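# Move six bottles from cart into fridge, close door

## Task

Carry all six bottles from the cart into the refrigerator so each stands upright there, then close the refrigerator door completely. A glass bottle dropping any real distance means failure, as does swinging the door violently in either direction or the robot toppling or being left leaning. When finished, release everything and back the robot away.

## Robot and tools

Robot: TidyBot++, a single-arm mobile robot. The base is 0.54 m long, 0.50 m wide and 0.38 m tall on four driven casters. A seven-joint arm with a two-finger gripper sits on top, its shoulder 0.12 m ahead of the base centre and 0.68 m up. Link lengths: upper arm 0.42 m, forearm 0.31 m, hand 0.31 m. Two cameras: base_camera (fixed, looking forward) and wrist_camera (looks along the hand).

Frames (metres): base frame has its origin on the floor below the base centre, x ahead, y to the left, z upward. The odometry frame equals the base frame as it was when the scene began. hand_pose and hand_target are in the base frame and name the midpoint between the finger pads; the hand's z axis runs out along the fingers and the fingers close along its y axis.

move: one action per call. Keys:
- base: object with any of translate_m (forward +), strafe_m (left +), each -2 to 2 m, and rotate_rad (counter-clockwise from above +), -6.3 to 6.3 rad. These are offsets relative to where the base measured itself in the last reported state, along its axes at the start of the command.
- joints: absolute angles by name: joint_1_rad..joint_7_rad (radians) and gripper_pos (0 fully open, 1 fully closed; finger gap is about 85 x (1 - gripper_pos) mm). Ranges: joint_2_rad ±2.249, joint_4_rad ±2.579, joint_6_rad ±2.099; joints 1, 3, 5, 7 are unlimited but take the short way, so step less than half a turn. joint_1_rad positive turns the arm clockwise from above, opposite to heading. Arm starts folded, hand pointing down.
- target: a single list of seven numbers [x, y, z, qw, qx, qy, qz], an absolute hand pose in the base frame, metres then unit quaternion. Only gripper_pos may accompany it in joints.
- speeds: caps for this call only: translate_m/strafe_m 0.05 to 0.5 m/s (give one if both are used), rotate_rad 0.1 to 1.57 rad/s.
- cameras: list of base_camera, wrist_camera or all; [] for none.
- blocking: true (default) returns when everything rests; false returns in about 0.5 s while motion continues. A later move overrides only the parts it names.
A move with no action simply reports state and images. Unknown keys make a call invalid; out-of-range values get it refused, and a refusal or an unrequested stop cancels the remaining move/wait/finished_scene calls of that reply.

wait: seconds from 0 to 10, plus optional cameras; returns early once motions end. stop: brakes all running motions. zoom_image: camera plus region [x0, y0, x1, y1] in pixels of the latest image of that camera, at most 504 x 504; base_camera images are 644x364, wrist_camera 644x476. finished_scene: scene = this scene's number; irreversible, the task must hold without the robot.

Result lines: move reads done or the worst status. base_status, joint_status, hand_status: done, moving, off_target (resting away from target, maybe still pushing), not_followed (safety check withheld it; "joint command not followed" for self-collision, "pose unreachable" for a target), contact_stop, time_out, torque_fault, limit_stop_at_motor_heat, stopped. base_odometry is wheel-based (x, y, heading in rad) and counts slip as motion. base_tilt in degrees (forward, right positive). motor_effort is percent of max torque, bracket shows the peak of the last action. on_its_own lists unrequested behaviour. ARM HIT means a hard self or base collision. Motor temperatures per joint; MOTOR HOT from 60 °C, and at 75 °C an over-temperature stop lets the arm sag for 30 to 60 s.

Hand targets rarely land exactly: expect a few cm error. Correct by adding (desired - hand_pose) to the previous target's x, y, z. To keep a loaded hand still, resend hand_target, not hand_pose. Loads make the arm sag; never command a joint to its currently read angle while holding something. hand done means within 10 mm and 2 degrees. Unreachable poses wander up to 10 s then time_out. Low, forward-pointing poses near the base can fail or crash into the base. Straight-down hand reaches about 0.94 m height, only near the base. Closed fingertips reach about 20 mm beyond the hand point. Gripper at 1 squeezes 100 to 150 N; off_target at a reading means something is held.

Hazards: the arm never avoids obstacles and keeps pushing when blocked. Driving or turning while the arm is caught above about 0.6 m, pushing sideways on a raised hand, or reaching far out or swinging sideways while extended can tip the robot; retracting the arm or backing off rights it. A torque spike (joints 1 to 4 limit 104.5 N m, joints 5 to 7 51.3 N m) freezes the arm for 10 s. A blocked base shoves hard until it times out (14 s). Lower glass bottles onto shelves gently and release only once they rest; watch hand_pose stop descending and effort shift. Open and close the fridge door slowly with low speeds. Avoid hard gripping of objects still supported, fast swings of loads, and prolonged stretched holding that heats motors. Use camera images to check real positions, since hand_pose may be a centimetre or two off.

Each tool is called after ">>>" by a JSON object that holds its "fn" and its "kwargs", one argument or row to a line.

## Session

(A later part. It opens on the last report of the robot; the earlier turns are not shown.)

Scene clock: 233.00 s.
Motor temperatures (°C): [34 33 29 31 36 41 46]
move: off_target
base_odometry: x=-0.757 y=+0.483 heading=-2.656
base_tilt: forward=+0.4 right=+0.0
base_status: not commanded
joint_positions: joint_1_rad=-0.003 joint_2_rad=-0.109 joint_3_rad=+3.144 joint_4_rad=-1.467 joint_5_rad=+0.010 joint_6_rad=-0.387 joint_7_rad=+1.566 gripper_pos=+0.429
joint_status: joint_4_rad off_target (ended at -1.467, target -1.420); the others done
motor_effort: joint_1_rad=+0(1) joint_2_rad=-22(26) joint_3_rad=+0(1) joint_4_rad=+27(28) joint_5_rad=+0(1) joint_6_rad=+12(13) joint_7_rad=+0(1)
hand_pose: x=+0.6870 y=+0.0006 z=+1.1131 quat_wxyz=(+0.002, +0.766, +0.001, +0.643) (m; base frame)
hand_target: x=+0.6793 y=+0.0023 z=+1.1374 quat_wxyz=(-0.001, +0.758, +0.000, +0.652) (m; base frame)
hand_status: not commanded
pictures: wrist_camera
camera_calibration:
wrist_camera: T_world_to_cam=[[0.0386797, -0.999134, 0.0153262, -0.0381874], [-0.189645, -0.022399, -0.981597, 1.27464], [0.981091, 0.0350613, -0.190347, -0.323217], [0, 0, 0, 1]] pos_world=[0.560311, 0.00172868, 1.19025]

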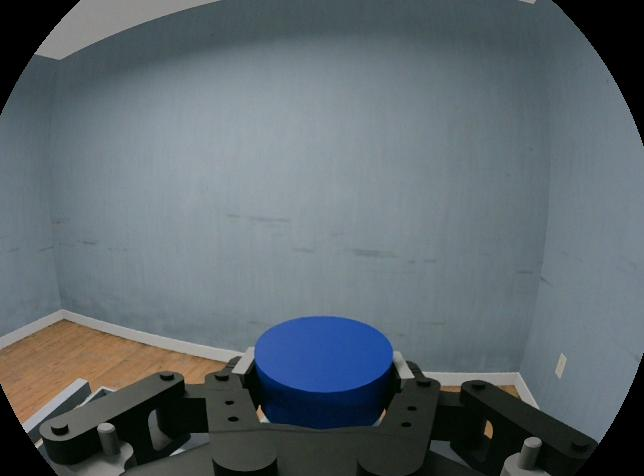

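>>> {"fn": "move", "kwargs": {
  "base": {"translate_m": -0.083, "strafe_m": 1.239, "rotate_rad": 1.373},
  "speeds": {"rotate_rad": 0.8},
  "joints": {"joint_1_rad": 0.0746, "joint_2_rad": -0.51, "joint_4_rad": -1.57, "joint_6_rad": -0.73},
  "cameras": ["wrist_camera", "base_camera"]
}}

>>> {"fn": "zoom_image", "kwargs": {
  "camera": "wrist_camera",
  "region": [160, 190, 400, 320]
}}

>>> {"fn": "zoom_image", "kwargs": {
  "camera": "base_camera",
  "region": [220, 90, 500, 180]
}}

Scene clock: 237.40 s.
Motor temperatures (°C): [34 33 29 31 36 41 46]
move: done
base_odometry: x=-0.105 y=-0.574 heading=-1.283
base_tilt: forward=+0.4 right=-0.1
base_status: done
joint_positions: joint_1_rad=+0.060 joint_2_rad=-0.495 joint_3_rad=+3.141 joint_4_rad=-1.571 joint_5_rad=+0.010 joint_6_rad=-0.699 joint_7_rad=+1.566 gripper_pos=+0.429
joint_status: all done
motor_effort: joint_1_rad=+0(4) joint_2_rad=-6(24) joint_3_rad=+1(6) joint_4_rad=+25(28) joint_5_rad=+0(1) joint_6_rad=+12(13) joint_7_rad=+0(1)
hand_pose: x=+0.4998 y=-0.0235 z=+1.1382 quat_wxyz=(+0.022, +0.775, -0.024, +0.631) (m; base frame)
hand_target: x=+0.4908 y=-0.0256 z=+1.1350 quat_wxyz=(+0.023, +0.780, -0.029, +0.625) (m; base frame)
hand_status: not commanded
pictures: base_camera, wrist_camera
camera_calibration:
wrist_camera: T_world_to_cam=[[-0.0246107, -0.999606, 0.0135104, -0.021651], [-0.220933, -0.00774182, -0.975258, 1.27203], [0.974979, -0.0269867, -0.220655, -0.0978797], [0, 0, 0, 1]] pos_world=[0.375931, -0.014436, 1.21926]

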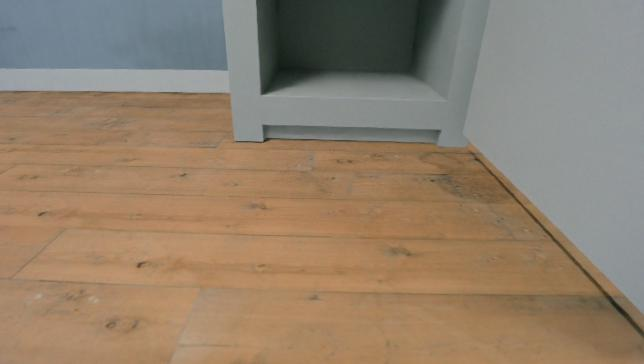

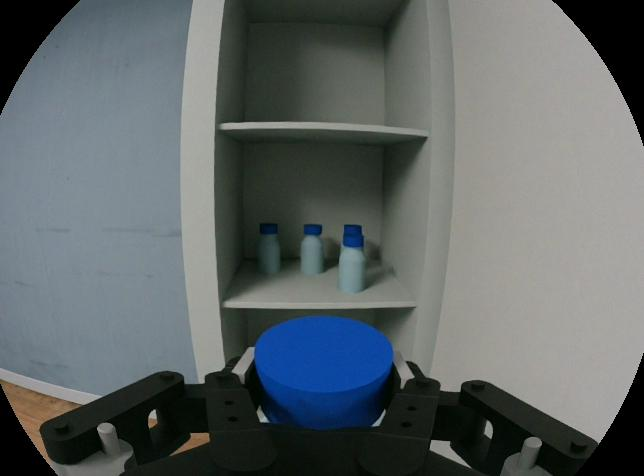

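Scaled by 2.100.

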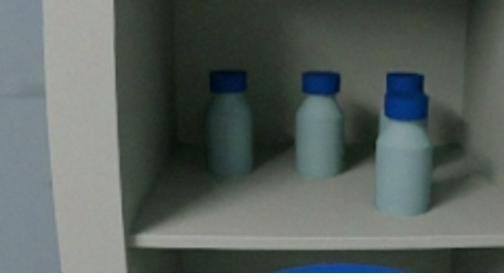

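Scaled by 1.800.

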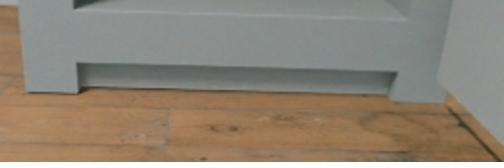

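>>> {"fn": "move", "kwargs": {
  "base": {"translate_m": 0.495, "strafe_m": 0.015},
  "speeds": {"translate_m": 0.35},
  "joints": {"joint_1_rad": 0.0746, "joint_2_rad": 0.05, "joint_4_rad": -1.2, "joint_6_rad": -0.43},
  "cameras": ["wrist_camera"]
}}

Scene clock: 241.90 s.
Motor temperatures (°C): [34 33 29 31 36 41 46]
move: off_target
base_odometry: x=+0.050 y=-1.044 heading=-1.282
base_tilt: forward=+0.4 right=-0.1
base_status: done
joint_positions: joint_1_rad=+0.060 joint_2_rad=+0.064 joint_3_rad=+3.141 joint_4_rad=-1.254 joint_5_rad=+0.010 joint_6_rad=-0.503 joint_7_rad=+1.566 gripper_pos=+0.429
joint_status: joint_4_rad off_target (ended at -1.254, target -1.200); the others done
motor_effort: joint_1_rad=+0(1) joint_2_rad=-27(32) joint_3_rad=+0(1) joint_4_rad=+26(28) joint_5_rad=+0(1) joint_6_rad=+12(13) joint_7_rad=+0(1)
hand_pose: x=+0.7508 y=-0.0382 z=+1.1035 quat_wxyz=(+0.021, +0.789, -0.024, +0.613) (m; base frame)
hand_target: x=+0.7462 y=-0.0445 z=+1.1672 quat_wxyz=(+0.024, +0.744, -0.027, +0.667) (m; base frame)
hand_status: not commanded
pictures: wrist_camera
camera_calibration:
wrist_camera: T_world_to_cam=[[-0.0223193, -0.999674, 0.0124164, -0.0302242], [-0.265211, -0.00605417, -0.964171, 1.31456], [0.963932, -0.0248126, -0.264989, -0.293364], [0, 0, 0, 1]] pos_world=[0.630745, -0.0295349, 1.1901]

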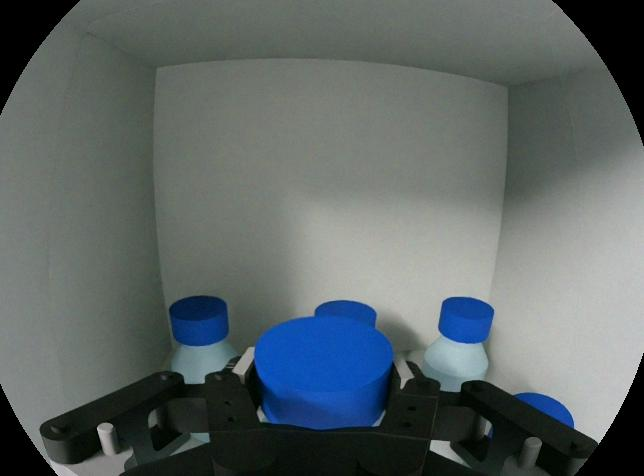

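>>> {"fn": "zoom_image", "kwargs": {
  "camera": "wrist_camera",
  "region": [400, 280, 640, 476]
}}

Scaled by 2.100.

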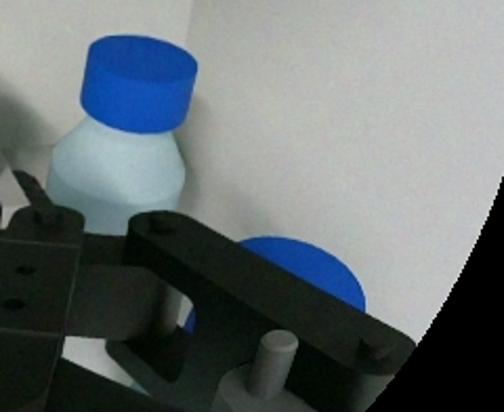

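>>> {"fn": "move", "kwargs": {
  "joints": {"joint_1_rad": 0.0746, "joint_2_rad": 0.03, "joint_4_rad": -1.36, "joint_6_rad": -0.336},
  "cameras": []
}}

>>> {"fn": "move", "kwargs": {
  "joints": {"joint_1_rad": 0.0746, "joint_2_rad": 0.034, "joint_4_rad": -1.406, "joint_6_rad": -0.31},
  "cameras": ["wrist_camera"]
}}

Scene clock: 245.47 s.
Motor temperatures (°C): [34 33 29 31 36 41 46]
move: done
base_odometry: x=+0.050 y=-1.044 heading=-1.282
base_tilt: forward=+0.4 right=+0.0
base_status: not commanded
joint_positions: joint_1_rad=+0.060 joint_2_rad=+0.049 joint_3_rad=+3.141 joint_4_rad=-1.366 joint_5_rad=+0.010 joint_6_rad=-0.410 joint_7_rad=+1.566 gripper_pos=+0.429
joint_status: all done
motor_effort: joint_1_rad=+0(1) joint_2_rad=-28(30) joint_3_rad=+0(1) joint_4_rad=+26(29) joint_5_rad=+0(1) joint_6_rad=+12(13) joint_7_rad=+0(1)
hand_pose: x=+0.7504 y=-0.0379 z=+1.0720 quat_wxyz=(+0.021, +0.791, -0.023, +0.611) (m; base frame)
hand_target: x=+0.7468 y=-0.0446 z=+1.1108 quat_wxyz=(+0.023, +0.759, -0.028, +0.650) (m; base frame)
hand_status: not commanded
pictures: none
No camera images: "cameras" was empty.

Scene clock: 246.43 s.
Motor temperatures (°C): [34 33 29 31 36 41 46]
move: done
base_odometry: x=+0.050 y=-1.044 heading=-1.282
base_tilt: forward=+0.4 right=+0.0
base_status: not commanded
joint_positions: joint_1_rad=+0.060 joint_2_rad=+0.049 joint_3_rad=+3.141 joint_4_rad=-1.411 joint_5_rad=+0.010 joint_6_rad=-0.380 joint_7_rad=+1.566 gripper_pos=+0.429
joint_status: all done
motor_effort: joint_1_rad=+0(1) joint_2_rad=-28(29) joint_3_rad=+0(1) joint_4_rad=+27(28) joint_5_rad=+0(1) joint_6_rad=+12(12) joint_7_rad=+0(1)
hand_pose: x=+0.7510 y=-0.0378 z=+1.0542 quat_wxyz=(+0.021, +0.795, -0.023, +0.606) (m; base frame)
hand_target: x=+0.7497 y=-0.0448 z=+1.0878 quat_wxyz=(+0.023, +0.767, -0.028, +0.641) (m; base frame)
hand_status: not commanded
pictures: wrist_camera
camera_calibration:
wrist_camera: T_world_to_cam=[[-0.0209155, -0.999711, 0.011892, -0.0297819], [-0.283709, -0.00547085, -0.958895, 1.2754], [0.958682, -0.0234296, -0.283512, -0.283015], [0, 0, 0, 1]] pos_world=[0.63254, -0.0294267, 1.14309]

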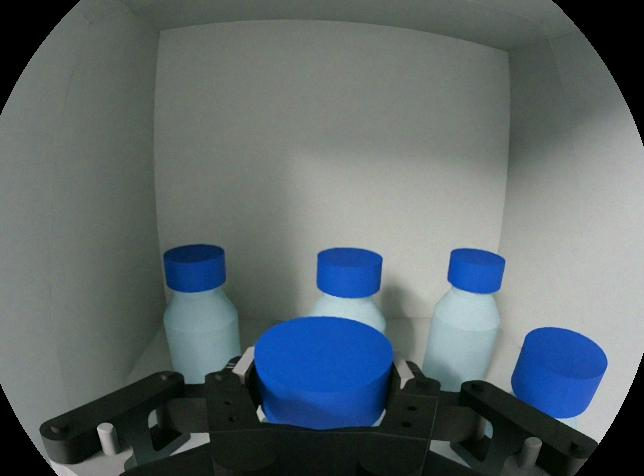

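>>> {"fn": "move", "kwargs": {
  "joints": {"joint_1_rad": 0.0746, "joint_2_rad": 0.038, "joint_4_rad": -1.432, "joint_6_rad": -0.298},
  "cameras": []
}}

>>> {"fn": "move", "kwargs": {
  "joints": {"joint_1_rad": 0.0746, "joint_2_rad": 0.041, "joint_4_rad": -1.442, "joint_6_rad": -0.295},
  "cameras": []
}}

Scene clock: 247.57 s.
Motor temperatures (°C): [34 33 29 31 36 41 46]
move: done
base_odometry: x=+0.050 y=-1.044 heading=-1.282
base_tilt: forward=+0.4 right=+0.0
base_status: not commanded
joint_positions: joint_1_rad=+0.060 joint_2_rad=+0.049 joint_3_rad=+3.141 joint_4_rad=-1.435 joint_5_rad=+0.010 joint_6_rad=-0.367 joint_7_rad=+1.566 gripper_pos=+0.429
joint_status: all done
motor_effort: joint_1_rad=+1(1) joint_2_rad=-28(29) joint_3_rad=+0(1) joint_4_rad=+27(28) joint_5_rad=+0(1) joint_6_rad=+12(12) joint_7_rad=+0(0)
hand_pose: x=+0.7508 y=-0.0378 z=+1.0428 quat_wxyz=(+0.021, +0.799, -0.023, +0.601) (m; base frame)
hand_target: x=+0.7514 y=-0.0449 z=+1.0729 quat_wxyz=(+0.023, +0.773, -0.029, +0.634) (m; base frame)
hand_status: not commanded
pictures: none
No camera images: "cameras" was empty.

Scene clock: 248.07 s.
Motor temperatures (°C): [34 33 29 31 36 41 46]
move: done
base_odometry: x=+0.050 y=-1.044 heading=-1.282
base_tilt: forward=+0.4 right=+0.0
base_status: not commanded
joint_positions: joint_1_rad=+0.060 joint_2_rad=+0.049 joint_3_rad=+3.141 joint_4_rad=-1.440 joint_5_rad=+0.010 joint_6_rad=-0.362 joint_7_rad=+1.566 gripper_pos=+0.429
joint_status: all done
motor_effort: joint_1_rad=+1(1) joint_2_rad=-28(28) joint_3_rad=+1(1) joint_4_rad=+26(27) joint_5_rad=+1(1) joint_6_rad=+11(12) joint_7_rad=+0(0)
hand_pose: x=+0.7510 y=-0.0378 z=+1.0415 quat_wxyz=(+0.021, +0.799, -0.023, +0.601) (m; base frame)
hand_target: x=+0.7524 y=-0.0450 z=+1.0657 quat_wxyz=(+0.023, +0.776, -0.029, +0.630) (m; base frame)
hand_status: not commanded
pictures: none
No camera images: "cameras" was empty.

>>> {"fn": "move", "kwargs": {
  "joints": {"joint_1_rad": 0.0746, "joint_2_rad": 0.043, "joint_4_rad": -1.451, "joint_6_rad": -0.294},
  "cameras": []
}}

Scene clock: 248.77 s.
Motor temperatures (°C): [34 33 29 31 36 41 46]
move: done
base_odometry: x=+0.050 y=-1.044 heading=-1.282
base_tilt: forward=+0.4 right=+0.0
base_status: not commanded
joint_positions: joint_1_rad=+0.061 joint_2_rad=+0.049 joint_3_rad=+3.141 joint_4_rad=-1.443 joint_5_rad=+0.010 joint_6_rad=-0.357 joint_7_rad=+1.566 gripper_pos=+0.429
joint_status: all done
motor_effort: joint_1_rad=+0(1) joint_2_rad=-27(28) joint_3_rad=+0(1) joint_4_rad=+25(26) joint_5_rad=+0(1) joint_6_rad=+10(11) joint_7_rad=+0(1)
hand_pose: x=+0.7512 y=-0.0379 z=+1.0414 quat_wxyz=(+0.021, +0.798, -0.023, +0.602) (m; base frame)
hand_target: x=+0.7529 y=-0.0450 z=+1.0592 quat_wxyz=(+0.023, +0.779, -0.029, +0.626) (m; base frame)
hand_status: not commanded
pictures: none
No camera images: "cameras" was empty.

>>> {"fn": "move", "kwargs": {
  "joints": {"joint_1_rad": 0.0746, "joint_2_rad": 0.055, "joint_4_rad": -1.445, "joint_6_rad": -0.358},
  "cameras": []
}}

>>> {"fn": "move", "kwargs": {
  "joints": {"gripper_pos": 0.3},
  "cameras": ["wrist_camera"]
}}

Scene clock: 249.73 s.
Motor temperatures (°C): [34 33 29 31 36 41 46]
move: done
base_odometry: x=+0.050 y=-1.044 heading=-1.282
base_tilt: forward=+0.4 right=+0.0
base_status: not commanded
joint_positions: joint_1_rad=+0.061 joint_2_rad=+0.048 joint_3_rad=+3.141 joint_4_rad=-1.442 joint_5_rad=+0.010 joint_6_rad=-0.362 joint_7_rad=+1.566 gripper_pos=+0.429
joint_status: all done
motor_effort: joint_1_rad=+0(1) joint_2_rad=-25(27) joint_3_rad=+0(1) joint_4_rad=+24(25) joint_5_rad=+1(1) joint_6_rad=+9(10) joint_7_rad=+0(0)
hand_pose: x=+0.7506 y=-0.0379 z=+1.0412 quat_wxyz=(+0.021, +0.799, -0.023, +0.601) (m; base frame)
hand_target: x=+0.7526 y=-0.0450 z=+1.0360 quat_wxyz=(+0.022, +0.800, -0.030, +0.598) (m; base frame)
hand_status: not commanded
pictures: none
No camera images: "cameras" was empty.

Scene clock: 250.43 s.
Motor temperatures (°C): [34 33 29 31 36 41 46]
move: done
base_odometry: x=+0.050 y=-1.044 heading=-1.282
base_tilt: forward=+0.4 right=+0.0
base_status: not commanded
joint_positions: joint_1_rad=+0.061 joint_2_rad=+0.049 joint_3_rad=+3.141 joint_4_rad=-1.442 joint_5_rad=+0.010 joint_6_rad=-0.362 joint_7_rad=+1.566 gripper_pos=+0.300
joint_status: all done
motor_effort: joint_1_rad=+0(1) joint_2_rad=-24(26) joint_3_rad=-1(1) joint_4_rad=+23(25) joint_5_rad=+0(1) joint_6_rad=+9(10) joint_7_rad=+0(1)
hand_pose: x=+0.7507 y=-0.0381 z=+1.0410 quat_wxyz=(+0.021, +0.799, -0.024, +0.601) (m; base frame)
hand_target: x=+0.7526 y=-0.0450 z=+1.0360 quat_wxyz=(+0.022, +0.800, -0.030, +0.598) (m; base frame)
hand_status: not commanded
pictures: wrist_camera
camera_calibration:
wrist_camera: T_world_to_cam=[[-0.021068, -0.999713, 0.011435, -0.0292728], [-0.295206, -0.00470718, -0.955422, 1.2678], [0.955201, -0.0235045, -0.295022, -0.271928], [0, 0, 0, 1]] pos_world=[0.633391, -0.0296882, 1.13139]

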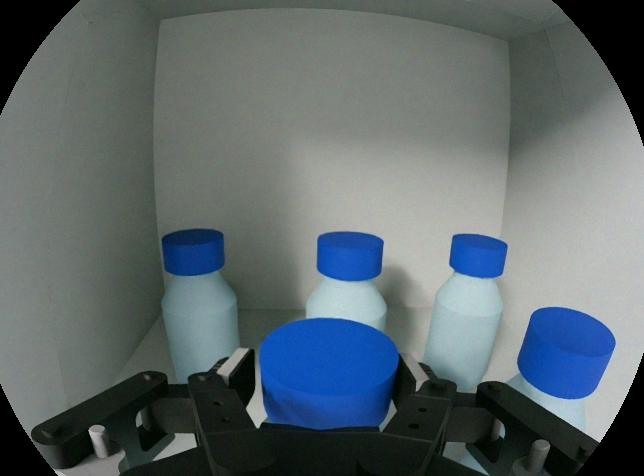

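>>> {"fn": "move", "kwargs": {
  "joints": {"gripper_pos": 0.17},
  "cameras": []
}}

>>> {"fn": "move", "kwargs": {
  "base": {"translate_m": -0.22, "strafe_m": 0.012},
  "speeds": {"translate_m": 0.25},
  "cameras": ["wrist_camera"]
}}

Scene clock: 251.60 s.
Motor temperatures (°C): [34 33 29 31 36 41 46]
move: done
base_odometry: x=+0.050 y=-1.044 heading=-1.282
base_tilt: forward=+0.4 right=+0.0
base_status: not commanded
joint_positions: joint_1_rad=+0.061 joint_2_rad=+0.049 joint_3_rad=+3.141 joint_4_rad=-1.442 joint_5_rad=+0.010 joint_6_rad=-0.362 joint_7_rad=+1.566 gripper_pos=+0.170
joint_status: all done
motor_effort: joint_1_rad=+0(1) joint_2_rad=-24(25) joint_3_rad=+0(1) joint_4_rad=+23(24) joint_5_rad=+0(1) joint_6_rad=+9(9) joint_7_rad=+0(1)
hand_pose: x=+0.7507 y=-0.0381 z=+1.0410 quat_wxyz=(+0.021, +0.799, -0.024, +0.601) (m; base frame)
hand_target: x=+0.7526 y=-0.0450 z=+1.0360 quat_wxyz=(+0.022, +0.800, -0.030, +0.598) (m; base frame)
hand_status: not commanded
pictures: none
No camera images: "cameras" was empty.

Scene clock: 253.37 s.
Motor temperatures (°C): [34 33 29 31 36 41 46]
move: done
base_odometry: x=-0.001 y=-0.830 heading=-1.282
base_tilt: forward=+0.4 right=+0.0
base_status: done
joint_positions: joint_1_rad=+0.064 joint_2_rad=+0.045 joint_3_rad=+3.141 joint_4_rad=-1.442 joint_5_rad=+0.010 joint_6_rad=-0.362 joint_7_rad=+1.566 gripper_pos=+0.170
joint_status: not commanded
motor_effort: joint_1_rad=+0(2) joint_2_rad=-24(27) joint_3_rad=+0(3) joint_4_rad=+23(24) joint_5_rad=+0(1) joint_6_rad=+9(10) joint_7_rad=+0(1)
hand_pose: x=+0.7492 y=-0.0399 z=+1.0436 quat_wxyz=(+0.022, +0.798, -0.025, +0.602) (m; base frame)
hand_target: x=+0.7526 y=-0.0450 z=+1.0360 quat_wxyz=(+0.022, +0.800, -0.030, +0.598) (m; base frame)
hand_status: not commanded
pictures: wrist_camera
camera_calibration:
wrist_camera: T_world_to_cam=[[-0.0240525, -0.999644, 0.0115806, -0.0290168], [-0.291376, -0.00407113, -0.9566, 1.26815], [0.956306, -0.0263829, -0.291174, -0.274679], [0, 0, 0, 1]] pos_world=[0.631487, -0.0310905, 1.13347]

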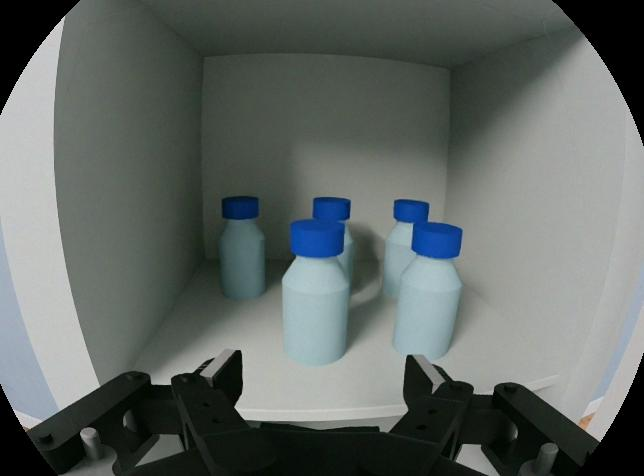

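>>> {"fn": "move", "kwargs": {
  "base": {"translate_m": -0.42},
  "joints": {"joint_1_rad": 0, "joint_2_rad": -0.51, "joint_4_rad": -1.57, "joint_6_rad": -0.6, "gripper_pos": 0.2},
  "cameras": []
}}

Scene clock: 255.97 s.
Motor temperatures (°C): [34 33 29 31 36 41 46]
move: done
base_odometry: x=-0.120 y=-0.427 heading=-1.283
base_tilt: forward=+0.4 right=+0.0
base_status: done
joint_positions: joint_1_rad=+0.016 joint_2_rad=-0.519 joint_3_rad=+3.141 joint_4_rad=-1.548 joint_5_rad=+0.010 joint_6_rad=-0.547 joint_7_rad=+1.566 gripper_pos=+0.200
joint_status: all done
motor_effort: joint_1_rad=+1(2) joint_2_rad=-1(29) joint_3_rad=+1(1) joint_4_rad=+21(25) joint_5_rad=+0(1) joint_6_rad=+9(10) joint_7_rad=-1(1)
hand_pose: x=+0.4909 y=-0.0059 z=+1.2078 quat_wxyz=(+0.009, +0.709, -0.006, +0.705) (m; base frame)
hand_target: x=+0.4979 y=+0.0023 z=+1.1750 quat_wxyz=(+0.000, +0.738, +0.000, +0.675) (m; base frame)
hand_status: not commanded
pictures: none
No camera images: "cameras" was empty.

>>> {"fn": "move", "kwargs": {
  "base": {"translate_m": -0.948, "strafe_m": -0.215, "rotate_rad": -1.368},
  "speeds": {"rotate_rad": 0.75},
  "blocking": false,
  "cameras": []
}}

>>> {"fn": "wait", "kwargs": {
  "seconds": 0.8,
  "cameras": []
}}

>>> {"fn": "move", "kwargs": {
  "joints": {"joint_1_rad": -0.012, "joint_2_rad": -0.03, "joint_3_rad": 3.14, "joint_4_rad": -1.934, "joint_5_rad": 0, "joint_6_rad": 0.092, "joint_7_rad": 1.57, "gripper_pos": 0.22},
  "cameras": ["wrist_camera"]
}}

Scene clock: 257.10 s.
Motor temperatures (°C): [34 33 29 31 36 41 46]
move: moving
base_odometry: x=-0.156 y=-0.362 heading=-1.478
base_tilt: forward=+0.4 right=+0.0
base_status: translate_m moving; strafe_m moving; rotate_rad moving
joint_positions: joint_1_rad=+0.012 joint_2_rad=-0.506 joint_3_rad=+3.139 joint_4_rad=-1.552 joint_5_rad=+0.010 joint_6_rad=-0.548 joint_7_rad=+1.566 gripper_pos=+0.200
joint_status: not commanded
motor_effort: joint_1_rad=+0(2) joint_2_rad=-4(5) joint_3_rad=+0(3) joint_4_rad=+21(22) joint_5_rad=+0(1) joint_6_rad=+9(10) joint_7_rad=+0(1)
hand_pose: x=+0.4985 y=-0.0036 z=+1.1999 quat_wxyz=(+0.007, +0.715, -0.004, +0.699) (m; base frame)
hand_target: x=+0.4979 y=+0.0023 z=+1.1750 quat_wxyz=(+0.000, +0.738, +0.000, +0.675) (m; base frame)
hand_status: not commanded
pictures: none
No camera images: "cameras" was empty.

Scene clock: 257.90 s.
Motor temperatures (°C): [34 33 29 31 36 41 46]
earlier move: moving
base_odometry: x=-0.332 y=-0.049 heading=-1.993
base_tilt: forward=+0.4 right=+0.0
base_status: translate_m moving; strafe_m moving; rotate_rad moving
joint_positions: joint_1_rad=+0.012 joint_2_rad=-0.507 joint_3_rad=+3.139 joint_4_rad=-1.552 joint_5_rad=+0.010 joint_6_rad=-0.549 joint_7_rad=+1.566 gripper_pos=+0.200
joint_status: not commanded
motor_effort: joint_1_rad=+0(2) joint_2_rad=-2(5) joint_3_rad=+0(3) joint_4_rad=+21(22) joint_5_rad=+0(1) joint_6_rad=+9(10) joint_7_rad=+0(1)
hand_pose: x=+0.4978 y=-0.0036 z=+1.2003 quat_wxyz=(+0.007, +0.715, -0.004, +0.699) (m; base frame)
hand_target: x=+0.4979 y=+0.0023 z=+1.1750 quat_wxyz=(+0.000, +0.738, +0.000, +0.675) (m; base frame)
hand_status: not commanded
wait: 0.80 s; no rest
pictures: none
No camera images: "cameras" was empty.

Scene clock: 259.90 s.
Motor temperatures (°C): [34 33 29 31 36 41 46]
move: done
base_odometry: x=-0.596 y=+0.421 heading=-2.652
base_tilt: forward=+0.4 right=+0.0
base_status: done
joint_positions: joint_1_rad=+0.001 joint_2_rad=-0.037 joint_3_rad=+3.147 joint_4_rad=-1.918 joint_5_rad=+0.010 joint_6_rad=+0.036 joint_7_rad=+1.566 gripper_pos=+0.220
joint_status: all done
motor_effort: joint_1_rad=+1(3) joint_2_rad=-20(24) joint_3_rad=+0(4) joint_4_rad=+22(25) joint_5_rad=+0(1) joint_6_rad=+9(10) joint_7_rad=+0(1)
hand_pose: x=+0.7025 y=-0.0020 z=+0.9225 quat_wxyz=(+0.003, +0.797, +0.000, +0.604) (m; base frame)
hand_target: x=+0.7056 y=+0.0093 z=+0.9252 quat_wxyz=(-0.004, +0.787, +0.005, +0.617) (m; base frame)
hand_status: not commanded
pictures: wrist_camera
camera_calibration:
wrist_camera: T_world_to_cam=[[0.0374187, -0.999238, 0.0111312, -0.0336788], [-0.287147, -0.0214208, -0.957647, 1.13682], [0.957155, 0.0326376, -0.28773, -0.268001], [0, 0, 0, 1]] pos_world=[0.584213, -0.000554739, 1.01193]

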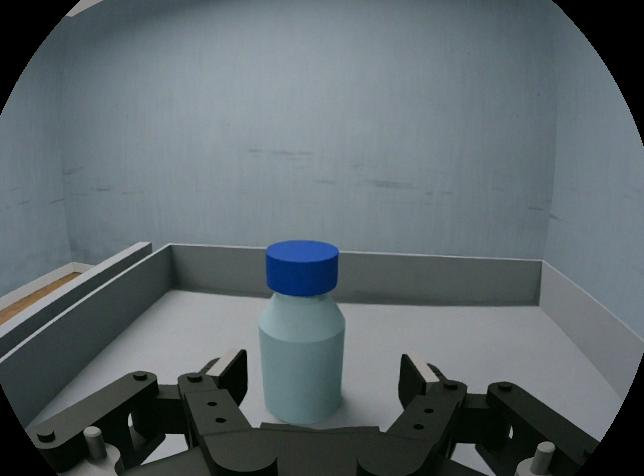

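>>> {"fn": "move", "kwargs": {
  "base": {"translate_m": 0.108, "strafe_m": 0.0185},
  "speeds": {"translate_m": 0.2},
  "cameras": ["wrist_camera"]
}}

Scene clock: 261.40 s.
Motor temperatures (°C): [34 33 29 31 36 41 46]
move: done
base_odometry: x=-0.683 y=+0.354 heading=-2.652
base_tilt: forward=+0.4 right=-0.1
base_status: done
joint_positions: joint_1_rad=+0.000 joint_2_rad=-0.036 joint_3_rad=+3.147 joint_4_rad=-1.918 joint_5_rad=+0.010 joint_6_rad=+0.040 joint_7_rad=+1.566 gripper_pos=+0.220
joint_status: not commanded
motor_effort: joint_1_rad=+0(1) joint_2_rad=-21(23) joint_3_rad=+0(1) joint_4_rad=+22(24) joint_5_rad=+0(1) joint_6_rad=+9(10) joint_7_rad=+0(1)
hand_pose: x=+0.7031 y=-0.0018 z=+0.9224 quat_wxyz=(+0.003, +0.796, +0.000, +0.605) (m; base frame)
hand_target: x=+0.7056 y=+0.0093 z=+0.9252 quat_wxyz=(-0.004, +0.787, +0.005, +0.617) (m; base frame)
hand_status: not commanded
pictures: wrist_camera
camera_calibration:
wrist_camera: T_world_to_cam=[[0.0378159, -0.999222, 0.0112164, -0.033825], [-0.285256, -0.0215516, -0.958209, 1.13615], [0.957705, 0.033036, -0.285849, -0.270736], [0, 0, 0, 1]] pos_world=[0.584659, -0.000368643, 1.01166]

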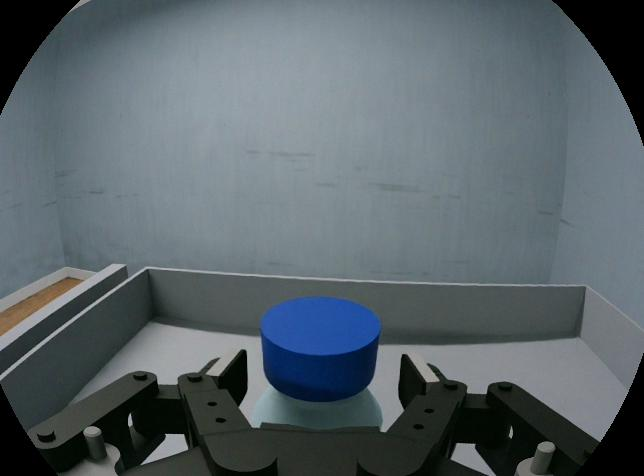

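>>> {"fn": "move", "kwargs": {
  "base": {"translate_m": 0.0215, "strafe_m": 0.0018},
  "speeds": {"translate_m": 0.1},
  "cameras": ["wrist_camera"]
}}

>>> {"fn": "move", "kwargs": {
  "joints": {"gripper_pos": 0.5},
  "cameras": ["wrist_camera"]
}}

Scene clock: 262.47 s.
Motor temperatures (°C): [34 33 29 31 36 41 46]
move: done
base_odometry: x=-0.701 y=+0.342 heading=-2.652
base_tilt: forward=+0.4 right=+0.0
base_status: done
joint_positions: joint_1_rad=+0.000 joint_2_rad=-0.033 joint_3_rad=+3.147 joint_4_rad=-1.919 joint_5_rad=+0.010 joint_6_rad=+0.042 joint_7_rad=+1.566 gripper_pos=+0.220
joint_status: not commanded
motor_effort: joint_1_rad=+0(2) joint_2_rad=-20(23) joint_3_rad=+0(1) joint_4_rad=+22(23) joint_5_rad=+0(0) joint_6_rad=+9(9) joint_7_rad=+0(1)
hand_pose: x=+0.7039 y=-0.0014 z=+0.9207 quat_wxyz=(+0.003, +0.797, +0.000, +0.604) (m; base frame)
hand_target: x=+0.7056 y=+0.0093 z=+0.9252 quat_wxyz=(-0.004, +0.787, +0.005, +0.617) (m; base frame)
hand_status: not commanded
pictures: wrist_camera
camera_calibration:
wrist_camera: T_world_to_cam=[[0.0385013, -0.999196, 0.0111447, -0.0338651], [-0.287091, -0.0217436, -0.957656, 1.13552], [0.957129, 0.0336714, -0.287698, -0.269806], [0, 0, 0, 1]] pos_world=[0.585541, -0.0000627724, 1.01019]

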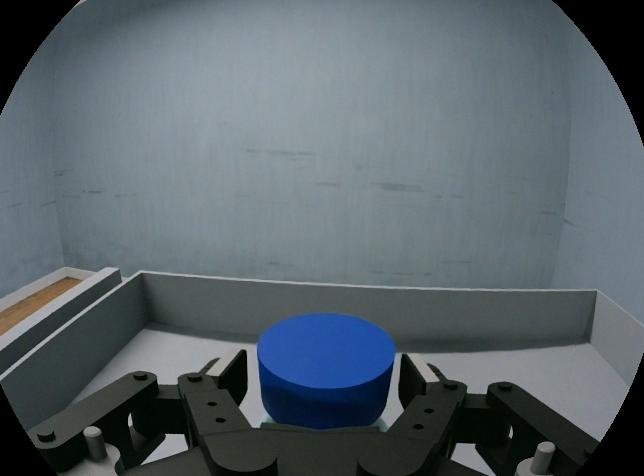

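Scene clock: 263.13 s.
Motor temperatures (°C): [34 33 29 31 36 41 46]
move: off_target
base_odometry: x=-0.701 y=+0.342 heading=-2.652
base_tilt: forward=+0.4 right=+0.0
base_status: not commanded
joint_positions: joint_1_rad=+0.000 joint_2_rad=-0.033 joint_3_rad=+3.147 joint_4_rad=-1.919 joint_5_rad=+0.010 joint_6_rad=+0.043 joint_7_rad=+1.566 gripper_pos=+0.432
joint_status: gripper_pos off_target (ended at +0.432, target +0.500)
motor_effort: joint_1_rad=+0(1) joint_2_rad=-19(21) joint_3_rad=-1(2) joint_4_rad=+22(23) joint_5_rad=+1(1) joint_6_rad=+9(10) joint_7_rad=+0(0)
hand_pose: x=+0.7038 y=-0.0014 z=+0.9210 quat_wxyz=(+0.003, +0.797, +0.000, +0.605) (m; base frame)
hand_target: x=+0.7056 y=+0.0093 z=+0.9252 quat_wxyz=(-0.004, +0.787, +0.005, +0.617) (m; base frame)
hand_status: not commanded
pictures: wrist_camera
camera_calibration:
wrist_camera: T_world_to_cam=[[0.0384985, -0.999196, 0.0111813, -0.033896], [-0.28619, -0.0217462, -0.957926, 1.13541], [0.957399, 0.0336787, -0.286797, -0.270691], [0, 0, 0, 1]] pos_world=[0.585408, -0.0000612514, 1.01039]

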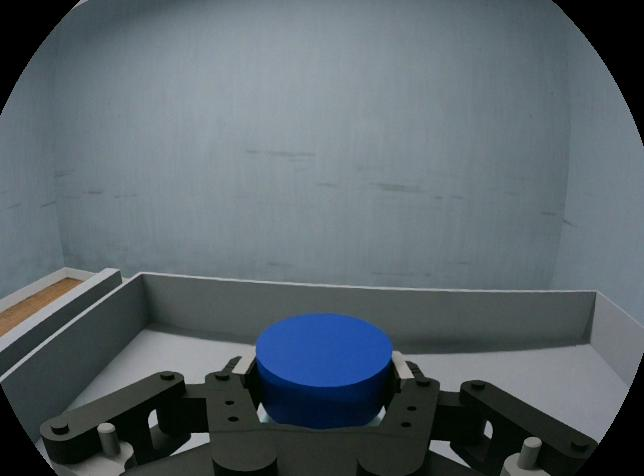

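>>> {"fn": "move", "kwargs": {
  "joints": {"joint_2_rad": -0.057, "joint_4_rad": -1.77, "joint_6_rad": -0.08, "gripper_pos": 0.6},
  "cameras": []
}}

>>> {"fn": "move", "kwargs": {
  "joints": {"joint_1_rad": -0.02, "joint_2_rad": -0.12, "joint_4_rad": -1.42, "joint_6_rad": -0.42},
  "cameras": ["wrist_camera"]
}}

Scene clock: 264.67 s.
Motor temperatures (°C): [34 33 29 31 36 41 46]
move: off_target
base_odometry: x=-0.701 y=+0.342 heading=-2.652
base_tilt: forward=+0.4 right=+0.0
base_status: not commanded
joint_positions: joint_1_rad=+0.000 joint_2_rad=-0.038 joint_3_rad=+3.147 joint_4_rad=-1.820 joint_5_rad=+0.010 joint_6_rad=-0.053 joint_7_rad=+1.566 gripper_pos=+0.432
joint_status: joint_4_rad off_target (ended at -1.820, target -1.770); gripper_pos off_target (ended at +0.432, target +0.600); the others done
motor_effort: joint_1_rad=+0(1) joint_2_rad=-24(25) joint_3_rad=+0(1) joint_4_rad=+27(28) joint_5_rad=+0(0) joint_6_rad=+12(13) joint_7_rad=+0(1)
hand_pose: x=+0.7109 y=-0.0017 z=+0.9553 quat_wxyz=(+0.003, +0.794, +0.000, +0.608) (m; base frame)
hand_target: x=+0.7098 y=+0.0094 z=+0.9887 quat_wxyz=(-0.004, +0.781, +0.005, +0.624) (m; base frame)
hand_status: not commanded
pictures: none
No camera images: "cameras" was empty.

Scene clock: 266.43 s.
Motor temperatures (°C): [34 33 29 31 36 41 46]
move: off_target
base_odometry: x=-0.701 y=+0.342 heading=-2.652
base_tilt: forward=+0.4 right=+0.0
base_status: not commanded
joint_positions: joint_1_rad=-0.004 joint_2_rad=-0.108 joint_3_rad=+3.147 joint_4_rad=-1.469 joint_5_rad=+0.010 joint_6_rad=-0.389 joint_7_rad=+1.566 gripper_pos=+0.432
joint_status: joint_4_rad off_target (ended at -1.469, target -1.420); the others done
motor_effort: joint_1_rad=+0(1) joint_2_rad=-22(27) joint_3_rad=+0(1) joint_4_rad=+27(29) joint_5_rad=+0(1) joint_6_rad=+12(13) joint_7_rad=+0(1)
hand_pose: x=+0.6877 y=-0.0005 z=+1.1102 quat_wxyz=(+0.003, +0.767, +0.000, +0.641) (m; base frame)
hand_target: x=+0.6792 y=+0.0135 z=+1.1374 quat_wxyz=(-0.007, +0.758, +0.008, +0.652) (m; base frame)
hand_status: not commanded
pictures: wrist_camera
camera_calibration:
wrist_camera: T_world_to_cam=[[0.0370617, -0.999203, 0.0148341, -0.0375868], [-0.195555, -0.0218091, -0.98045, 1.27469], [0.979992, 0.0334363, -0.196207, -0.317121], [0, 0, 0, 1]] pos_world=[0.56144, 0.000846201, 1.1881]

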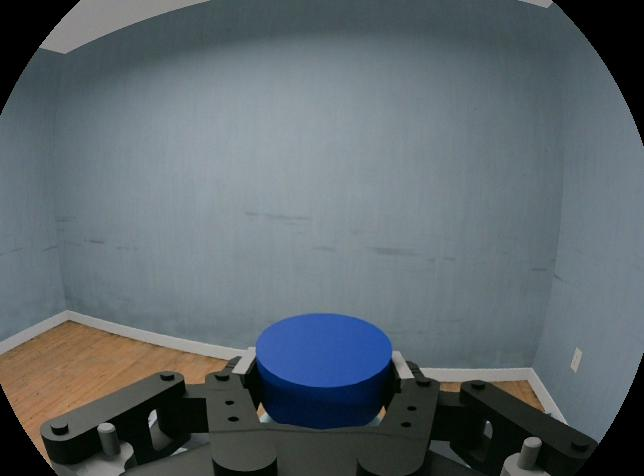

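>>> {"fn": "move", "kwargs": {
  "base": {"translate_m": -0.125, "strafe_m": 1.095, "rotate_rad": 1.375},
  "speeds": {"rotate_rad": 0.8},
  "joints": {"joint_1_rad": -0.115, "joint_2_rad": -0.51, "joint_4_rad": -1.57, "joint_6_rad": -0.73},
  "cameras": ["wrist_camera", "base_camera"]
}}

>>> {"fn": "zoom_image", "kwargs": {
  "camera": "wrist_camera",
  "region": [240, 190, 560, 330]
}}

>>> {"fn": "zoom_image", "kwargs": {
  "camera": "base_camera",
  "region": [220, 90, 500, 180]
}}

Scene clock: 270.43 s.
Motor temperatures (°C): [34 33 28 31 36 41 46]
move: done
base_odometry: x=-0.075 y=-0.566 heading=-1.276
base_tilt: forward=+0.4 right=+0.0
base_status: done
joint_positions: joint_1_rad=-0.105 joint_2_rad=-0.494 joint_3_rad=+3.139 joint_4_rad=-1.573 joint_5_rad=+0.010 joint_6_rad=-0.701 joint_7_rad=+1.566 gripper_pos=+0.432
joint_status: all done
motor_effort: joint_1_rad=+0(4) joint_2_rad=-5(24) joint_3_rad=+0(5) joint_4_rad=+25(28) joint_5_rad=+0(1) joint_6_rad=+12(13) joint_7_rad=+0(1)
hand_pose: x=+0.4988 y=+0.0405 z=+1.1359 quat_wxyz=(-0.030, +0.776, +0.041, +0.629) (m; base frame)
hand_target: x=+0.4889 y=+0.0450 z=+1.1350 quat_wxyz=(-0.036, +0.779, +0.045, +0.624) (m; base frame)
hand_status: not commanded
pictures: base_camera, wrist_camera
camera_calibration:
wrist_camera: T_world_to_cam=[[0.141603, -0.989821, 0.0142481, -0.0418511], [-0.221553, -0.0457166, -0.974076, 1.27058], [0.964812, 0.134775, -0.225771, -0.0912801], [0, 0, 0, 1]] pos_world=[0.375494, 0.0289636, 1.21763]

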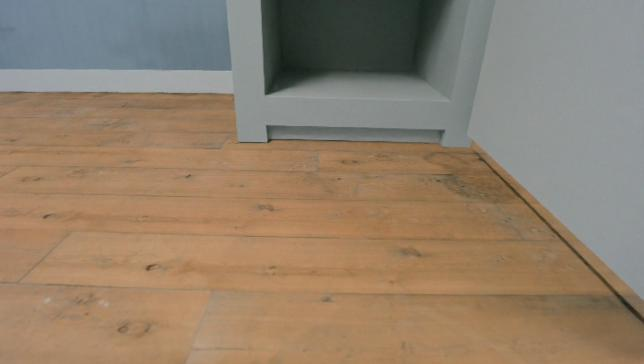

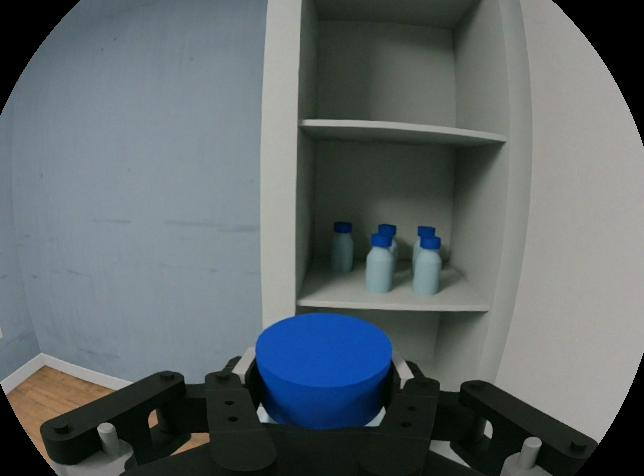

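Scaled by 1.575.

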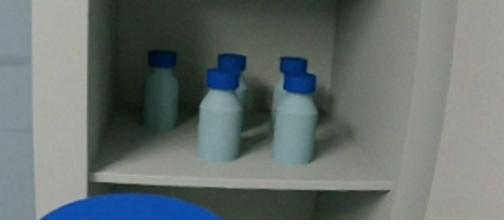

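Scaled by 1.800.

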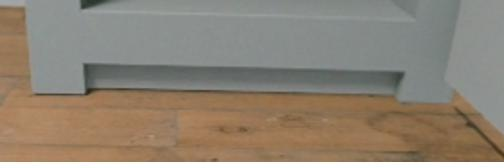

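>>> {"fn": "zoom_image", "kwargs": {
  "camera": "base_camera",
  "region": [225, 125, 285, 155]
}}

>>> {"fn": "zoom_image", "kwargs": {
  "camera": "base_camera",
  "region": [430, 125, 490, 155]
}}

Scaled by 8.400.

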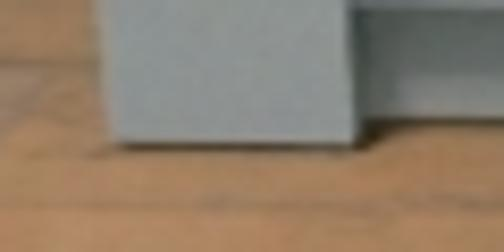

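Scaled by 8.400.

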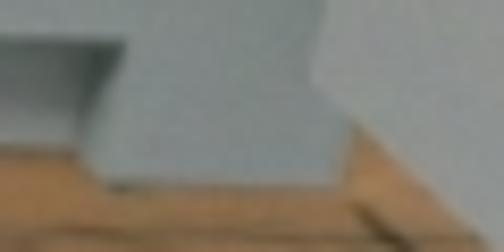

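>>> {"fn": "move", "kwargs": {
  "base": {"translate_m": 0.49, "strafe_m": 0.003, "rotate_rad": 0.018},
  "speeds": {"translate_m": 0.35},
  "joints": {"joint_1_rad": -0.115, "joint_2_rad": 0.05, "joint_4_rad": -1.2, "joint_6_rad": -0.43},
  "cameras": ["wrist_camera"]
}}

Scene clock: 277.57 s.
Motor temperatures (°C): [34 33 28 31 36 41 46]
move: off_target
base_odometry: x=+0.070 y=-1.034 heading=-1.257
base_tilt: forward=+0.4 right=+0.0
base_status: done
joint_positions: joint_1_rad=-0.105 joint_2_rad=+0.067 joint_3_rad=+3.139 joint_4_rad=-1.256 joint_5_rad=+0.010 joint_6_rad=-0.505 joint_7_rad=+1.566 gripper_pos=+0.432
joint_status: joint_4_rad off_target (ended at -1.256, target -1.200); the others done
motor_effort: joint_1_rad=+1(2) joint_2_rad=-29(33) joint_3_rad=+0(2) joint_4_rad=+27(28) joint_5_rad=+0(1) joint_6_rad=+11(13) joint_7_rad=-1(1)
hand_pose: x=+0.7492 y=+0.0679 z=+1.1000 quat_wxyz=(-0.030, +0.791, +0.043, +0.610) (m; base frame)
hand_target: x=+0.7434 y=+0.0745 z=+1.1672 quat_wxyz=(-0.039, +0.743, +0.043, +0.666) (m; base frame)
hand_status: not commanded
pictures: wrist_camera
camera_calibration:
wrist_camera: T_world_to_cam=[[0.145076, -0.989348, 0.0120101, -0.0497958], [-0.26686, -0.0508145, -0.962395, 1.31374], [0.952753, 0.136415, -0.271389, -0.285656], [0, 0, 0, 1]] pos_world=[0.629968, 0.0564596, 1.18741]

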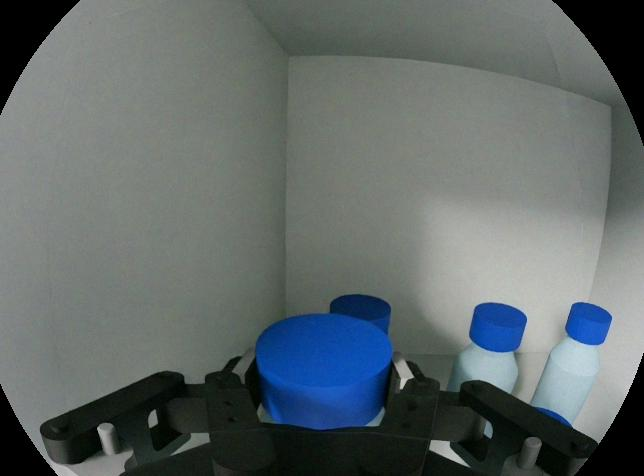

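>>> {"fn": "zoom_image", "kwargs": {
  "camera": "wrist_camera",
  "region": [400, 290, 620, 476]
}}

Scaled by 2.291.

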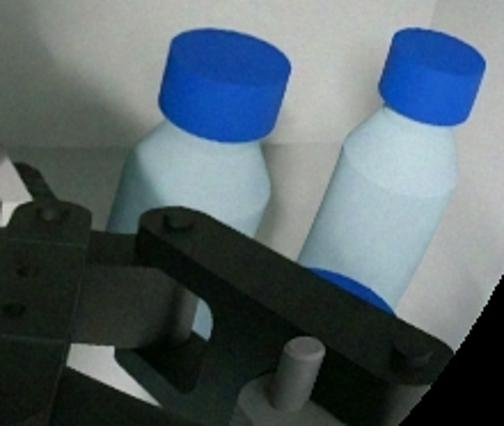

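>>> {"fn": "move", "kwargs": {
  "joints": {"joint_1_rad": -0.115, "joint_2_rad": 0.03, "joint_4_rad": -1.36, "joint_6_rad": -0.336},
  "cameras": []
}}

>>> {"fn": "move", "kwargs": {
  "joints": {"joint_1_rad": -0.115, "joint_2_rad": 0.034, "joint_4_rad": -1.406, "joint_6_rad": -0.31},
  "cameras": ["wrist_camera"]
}}

Scene clock: 280.90 s.
Motor temperatures (°C): [34 33 28 31 36 41 46]
move: done
base_odometry: x=+0.070 y=-1.034 heading=-1.257
base_tilt: forward=+0.4 right=-0.1
base_status: not commanded
joint_positions: joint_1_rad=-0.105 joint_2_rad=+0.051 joint_3_rad=+3.139 joint_4_rad=-1.369 joint_5_rad=+0.010 joint_6_rad=-0.412 joint_7_rad=+1.566 gripper_pos=+0.432
joint_status: all done
motor_effort: joint_1_rad=+0(1) joint_2_rad=-29(30) joint_3_rad=-1(1) joint_4_rad=+27(28) joint_5_rad=+0(1) joint_6_rad=+12(13) joint_7_rad=+0(1)
hand_pose: x=+0.7484 y=+0.0681 z=+1.0687 quat_wxyz=(-0.030, +0.792, +0.043, +0.608) (m; base frame)
hand_target: x=+0.7440 y=+0.0745 z=+1.1108 quat_wxyz=(-0.038, +0.759, +0.044, +0.649) (m; base frame)
hand_status: not commanded
pictures: none
No camera images: "cameras" was empty.

Scene clock: 281.87 s.
Motor temperatures (°C): [34 33 28 31 36 41 46]
move: done
base_odometry: x=+0.070 y=-1.034 heading=-1.257
base_tilt: forward=+0.4 right=-0.1
base_status: not commanded
joint_positions: joint_1_rad=-0.105 joint_2_rad=+0.051 joint_3_rad=+3.139 joint_4_rad=-1.413 joint_5_rad=+0.010 joint_6_rad=-0.382 joint_7_rad=+1.566 gripper_pos=+0.432
joint_status: all done
motor_effort: joint_1_rad=+1(1) joint_2_rad=-28(30) joint_3_rad=+0(1) joint_4_rad=+27(29) joint_5_rad=+0(1) joint_6_rad=+12(13) joint_7_rad=+0(1)
hand_pose: x=+0.7488 y=+0.0683 z=+1.0510 quat_wxyz=(-0.030, +0.796, +0.043, +0.603) (m; base frame)
hand_target: x=+0.7468 y=+0.0749 z=+1.0879 quat_wxyz=(-0.038, +0.766, +0.044, +0.640) (m; base frame)
hand_status: not commanded
pictures: wrist_camera
camera_calibration:
wrist_camera: T_world_to_cam=[[0.146459, -0.98915, 0.0115345, -0.0493845], [-0.284678, -0.0533121, -0.95714, 1.27446], [0.947369, 0.136898, -0.289397, -0.275697], [0, 0, 0, 1]] pos_world=[0.63123, 0.0568379, 1.14062]

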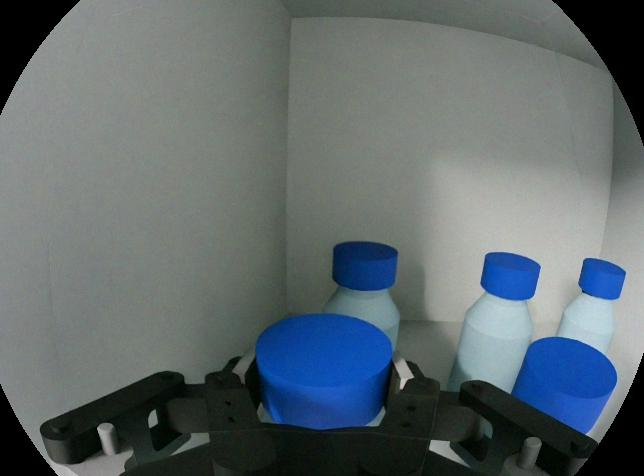

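>>> {"fn": "move", "kwargs": {
  "joints": {"joint_1_rad": -0.115, "joint_2_rad": 0.037, "joint_4_rad": -1.427, "joint_6_rad": -0.299},
  "cameras": []
}}

>>> {"fn": "move", "kwargs": {
  "joints": {"joint_1_rad": -0.115, "joint_2_rad": 0.041, "joint_4_rad": -1.44, "joint_6_rad": -0.295},
  "cameras": []
}}

>>> {"fn": "move", "kwargs": {
  "joints": {"joint_1_rad": -0.115, "joint_2_rad": 0.043, "joint_4_rad": -1.449, "joint_6_rad": -0.294},
  "cameras": []
}}

Scene clock: 282.90 s.
Motor temperatures (°C): [34 33 28 31 36 41 46]
move: done
base_odometry: x=+0.070 y=-1.034 heading=-1.257
base_tilt: forward=+0.4 right=+0.0
base_status: not commanded
joint_positions: joint_1_rad=-0.105 joint_2_rad=+0.051 joint_3_rad=+3.139 joint_4_rad=-1.432 joint_5_rad=+0.010 joint_6_rad=-0.370 joint_7_rad=+1.566 gripper_pos=+0.432
joint_status: all done
motor_effort: joint_1_rad=+0(1) joint_2_rad=-28(30) joint_3_rad=+0(1) joint_4_rad=+27(28) joint_5_rad=+0(1) joint_6_rad=+12(12) joint_7_rad=+0(1)
hand_pose: x=+0.7488 y=+0.0683 z=+1.0427 quat_wxyz=(-0.030, +0.798, +0.044, +0.600) (m; base frame)
hand_target: x=+0.7482 y=+0.0750 z=+1.0763 quat_wxyz=(-0.037, +0.770, +0.045, +0.635) (m; base frame)
hand_status: not commanded
pictures: none
No camera images: "cameras" was empty.

Scene clock: 283.43 s.
Motor temperatures (°C): [34 33 28 31 36 41 46]
move: done
base_odometry: x=+0.070 y=-1.034 heading=-1.257
base_tilt: forward=+0.4 right=+0.0
base_status: not commanded
joint_positions: joint_1_rad=-0.105 joint_2_rad=+0.051 joint_3_rad=+3.139 joint_4_rad=-1.438 joint_5_rad=+0.010 joint_6_rad=-0.362 joint_7_rad=+1.566 gripper_pos=+0.432
joint_status: all done
motor_effort: joint_1_rad=+0(1) joint_2_rad=-28(30) joint_3_rad=+0(1) joint_4_rad=+27(27) joint_5_rad=+0(1) joint_6_rad=+11(12) joint_7_rad=-1(1)
hand_pose: x=+0.7490 y=+0.0683 z=+1.0420 quat_wxyz=(-0.030, +0.798, +0.044, +0.601) (m; base frame)
hand_target: x=+0.7496 y=+0.0752 z=+1.0670 quat_wxyz=(-0.037, +0.775, +0.045, +0.630) (m; base frame)
hand_status: not commanded
pictures: none
No camera images: "cameras" was empty.

Scene clock: 283.90 s.
Motor temperatures (°C): [34 33 28 31 36 41 46]
move: done
base_odometry: x=+0.070 y=-1.034 heading=-1.257
base_tilt: forward=+0.4 right=-0.1
base_status: not commanded
joint_positions: joint_1_rad=-0.105 joint_2_rad=+0.050 joint_3_rad=+3.139 joint_4_rad=-1.441 joint_5_rad=+0.010 joint_6_rad=-0.357 joint_7_rad=+1.566 gripper_pos=+0.432
joint_status: all done
motor_effort: joint_1_rad=+0(1) joint_2_rad=-26(28) joint_3_rad=-1(1) joint_4_rad=+25(27) joint_5_rad=+0(1) joint_6_rad=+11(11) joint_7_rad=+0(1)
hand_pose: x=+0.7492 y=+0.0684 z=+1.0418 quat_wxyz=(-0.030, +0.797, +0.044, +0.602) (m; base frame)
hand_target: x=+0.7501 y=+0.0753 z=+1.0605 quat_wxyz=(-0.037, +0.778, +0.045, +0.626) (m; base frame)
hand_status: not commanded
pictures: none
No camera images: "cameras" was empty.

In contact. Unload and release.

>>> {"fn": "move", "kwargs": {
  "joints": {"joint_1_rad": -0.115, "joint_2_rad": 0.056, "joint_4_rad": -1.443, "joint_6_rad": -0.358},
  "cameras": []
}}

>>> {"fn": "move", "kwargs": {
  "joints": {"gripper_pos": 0.3},
  "cameras": ["wrist_camera"]
}}

Scene clock: 284.63 s.
Motor temperatures (°C): [34 33 28 31 36 41 46]
move: done
base_odometry: x=+0.070 y=-1.034 heading=-1.257
base_tilt: forward=+0.4 right=+0.0
base_status: not commanded
joint_positions: joint_1_rad=-0.105 joint_2_rad=+0.050 joint_3_rad=+3.139 joint_4_rad=-1.440 joint_5_rad=+0.010 joint_6_rad=-0.362 joint_7_rad=+1.566 gripper_pos=+0.432
joint_status: all done
motor_effort: joint_1_rad=+0(1) joint_2_rad=-24(27) joint_3_rad=+0(1) joint_4_rad=+23(26) joint_5_rad=+1(1) joint_6_rad=+8(11) joint_7_rad=+0(0)
hand_pose: x=+0.7486 y=+0.0683 z=+1.0416 quat_wxyz=(-0.030, +0.798, +0.044, +0.601) (m; base frame)
hand_target: x=+0.7502 y=+0.0753 z=+1.0366 quat_wxyz=(-0.035, +0.799, +0.046, +0.598) (m; base frame)
hand_status: not commanded
pictures: none
No camera images: "cameras" was empty.

Scene clock: 285.33 s.
Motor temperatures (°C): [34 33 28 31 36 41 46]
move: done
base_odometry: x=+0.070 y=-1.034 heading=-1.257
base_tilt: forward=+0.4 right=+0.0
base_status: not commanded
joint_positions: joint_1_rad=-0.105 joint_2_rad=+0.050 joint_3_rad=+3.139 joint_4_rad=-1.440 joint_5_rad=+0.010 joint_6_rad=-0.362 joint_7_rad=+1.566 gripper_pos=+0.300
joint_status: all done
motor_effort: joint_1_rad=+0(1) joint_2_rad=-24(27) joint_3_rad=+0(1) joint_4_rad=+23(25) joint_5_rad=+0(1) joint_6_rad=+9(10) joint_7_rad=+0(1)
hand_pose: x=+0.7487 y=+0.0683 z=+1.0414 quat_wxyz=(-0.030, +0.798, +0.044, +0.601) (m; base frame)
hand_target: x=+0.7502 y=+0.0753 z=+1.0366 quat_wxyz=(-0.035, +0.799, +0.046, +0.598) (m; base frame)
hand_status: not commanded
pictures: wrist_camera
camera_calibration:
wrist_camera: T_world_to_cam=[[0.146712, -0.989114, 0.011344, -0.0492025], [-0.289763, -0.0539389, -0.955577, 1.26751], [0.945787, 0.136907, -0.294523, -0.271766], [0, 0, 0, 1]] pos_world=[0.63153, 0.056908, 1.13172]

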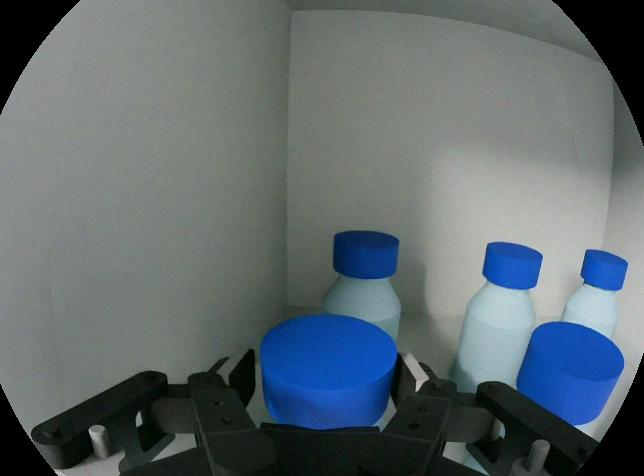

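>>> {"fn": "move", "kwargs": {
  "joints": {"gripper_pos": 0.19},
  "cameras": []
}}

>>> {"fn": "move", "kwargs": {
  "base": {"translate_m": -0.22, "strafe_m": -0.0215},
  "speeds": {"translate_m": 0.25},
  "cameras": ["wrist_camera"]
}}

Scene clock: 286.43 s.
Motor temperatures (°C): [34 33 28 31 36 41 46]
move: done
base_odometry: x=+0.070 y=-1.034 heading=-1.257
base_tilt: forward=+0.4 right=+0.0
base_status: not commanded
joint_positions: joint_1_rad=-0.105 joint_2_rad=+0.050 joint_3_rad=+3.139 joint_4_rad=-1.440 joint_5_rad=+0.010 joint_6_rad=-0.362 joint_7_rad=+1.566 gripper_pos=+0.190
joint_status: all done
motor_effort: joint_1_rad=+0(1) joint_2_rad=-24(25) joint_3_rad=+0(1) joint_4_rad=+23(23) joint_5_rad=+0(1) joint_6_rad=+8(9) joint_7_rad=+0(1)
hand_pose: x=+0.7487 y=+0.0683 z=+1.0414 quat_wxyz=(-0.030, +0.798, +0.044, +0.601) (m; base frame)
hand_target: x=+0.7502 y=+0.0753 z=+1.0366 quat_wxyz=(-0.035, +0.799, +0.046, +0.598) (m; base frame)
hand_status: not commanded
pictures: none
No camera images: "cameras" was empty.

Scene clock: 288.17 s.
Motor temperatures (°C): [34 33 28 31 36 41 46]
move: done
base_odometry: x=-0.018 y=-0.831 heading=-1.257
base_tilt: forward=+0.4 right=+0.0
base_status: done
joint_positions: joint_1_rad=-0.107 joint_2_rad=+0.045 joint_3_rad=+3.139 joint_4_rad=-1.440 joint_5_rad=+0.010 joint_6_rad=-0.362 joint_7_rad=+1.566 gripper_pos=+0.190
joint_status: not commanded
motor_effort: joint_1_rad=+1(2) joint_2_rad=-24(28) joint_3_rad=-1(2) joint_4_rad=+23(24) joint_5_rad=+0(1) joint_6_rad=+9(9) joint_7_rad=+0(1)
hand_pose: x=+0.7469 y=+0.0688 z=+1.0444 quat_wxyz=(-0.030, +0.796, +0.044, +0.602) (m; base frame)
hand_target: x=+0.7502 y=+0.0753 z=+1.0366 quat_wxyz=(-0.035, +0.799, +0.046, +0.598) (m; base frame)
hand_status: not commanded
pictures: wrist_camera
camera_calibration:
wrist_camera: T_world_to_cam=[[0.147763, -0.988955, 0.0115494, -0.0494678], [-0.285259, -0.0537969, -0.95694, 1.26791], [0.946992, 0.138106, -0.290058, -0.274956], [0, 0, 0, 1]] pos_world=[0.629372, 0.0572611, 1.13413]

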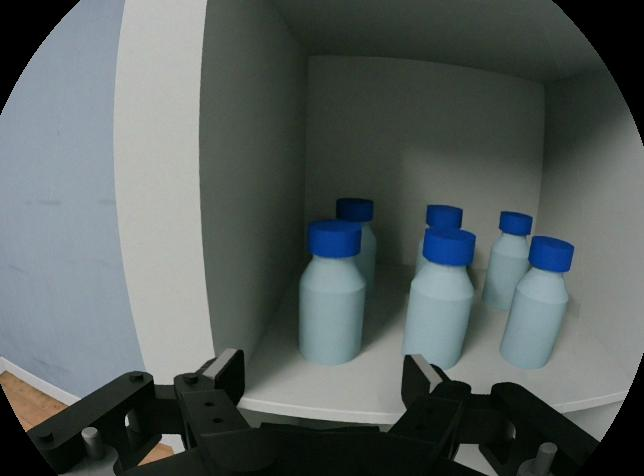

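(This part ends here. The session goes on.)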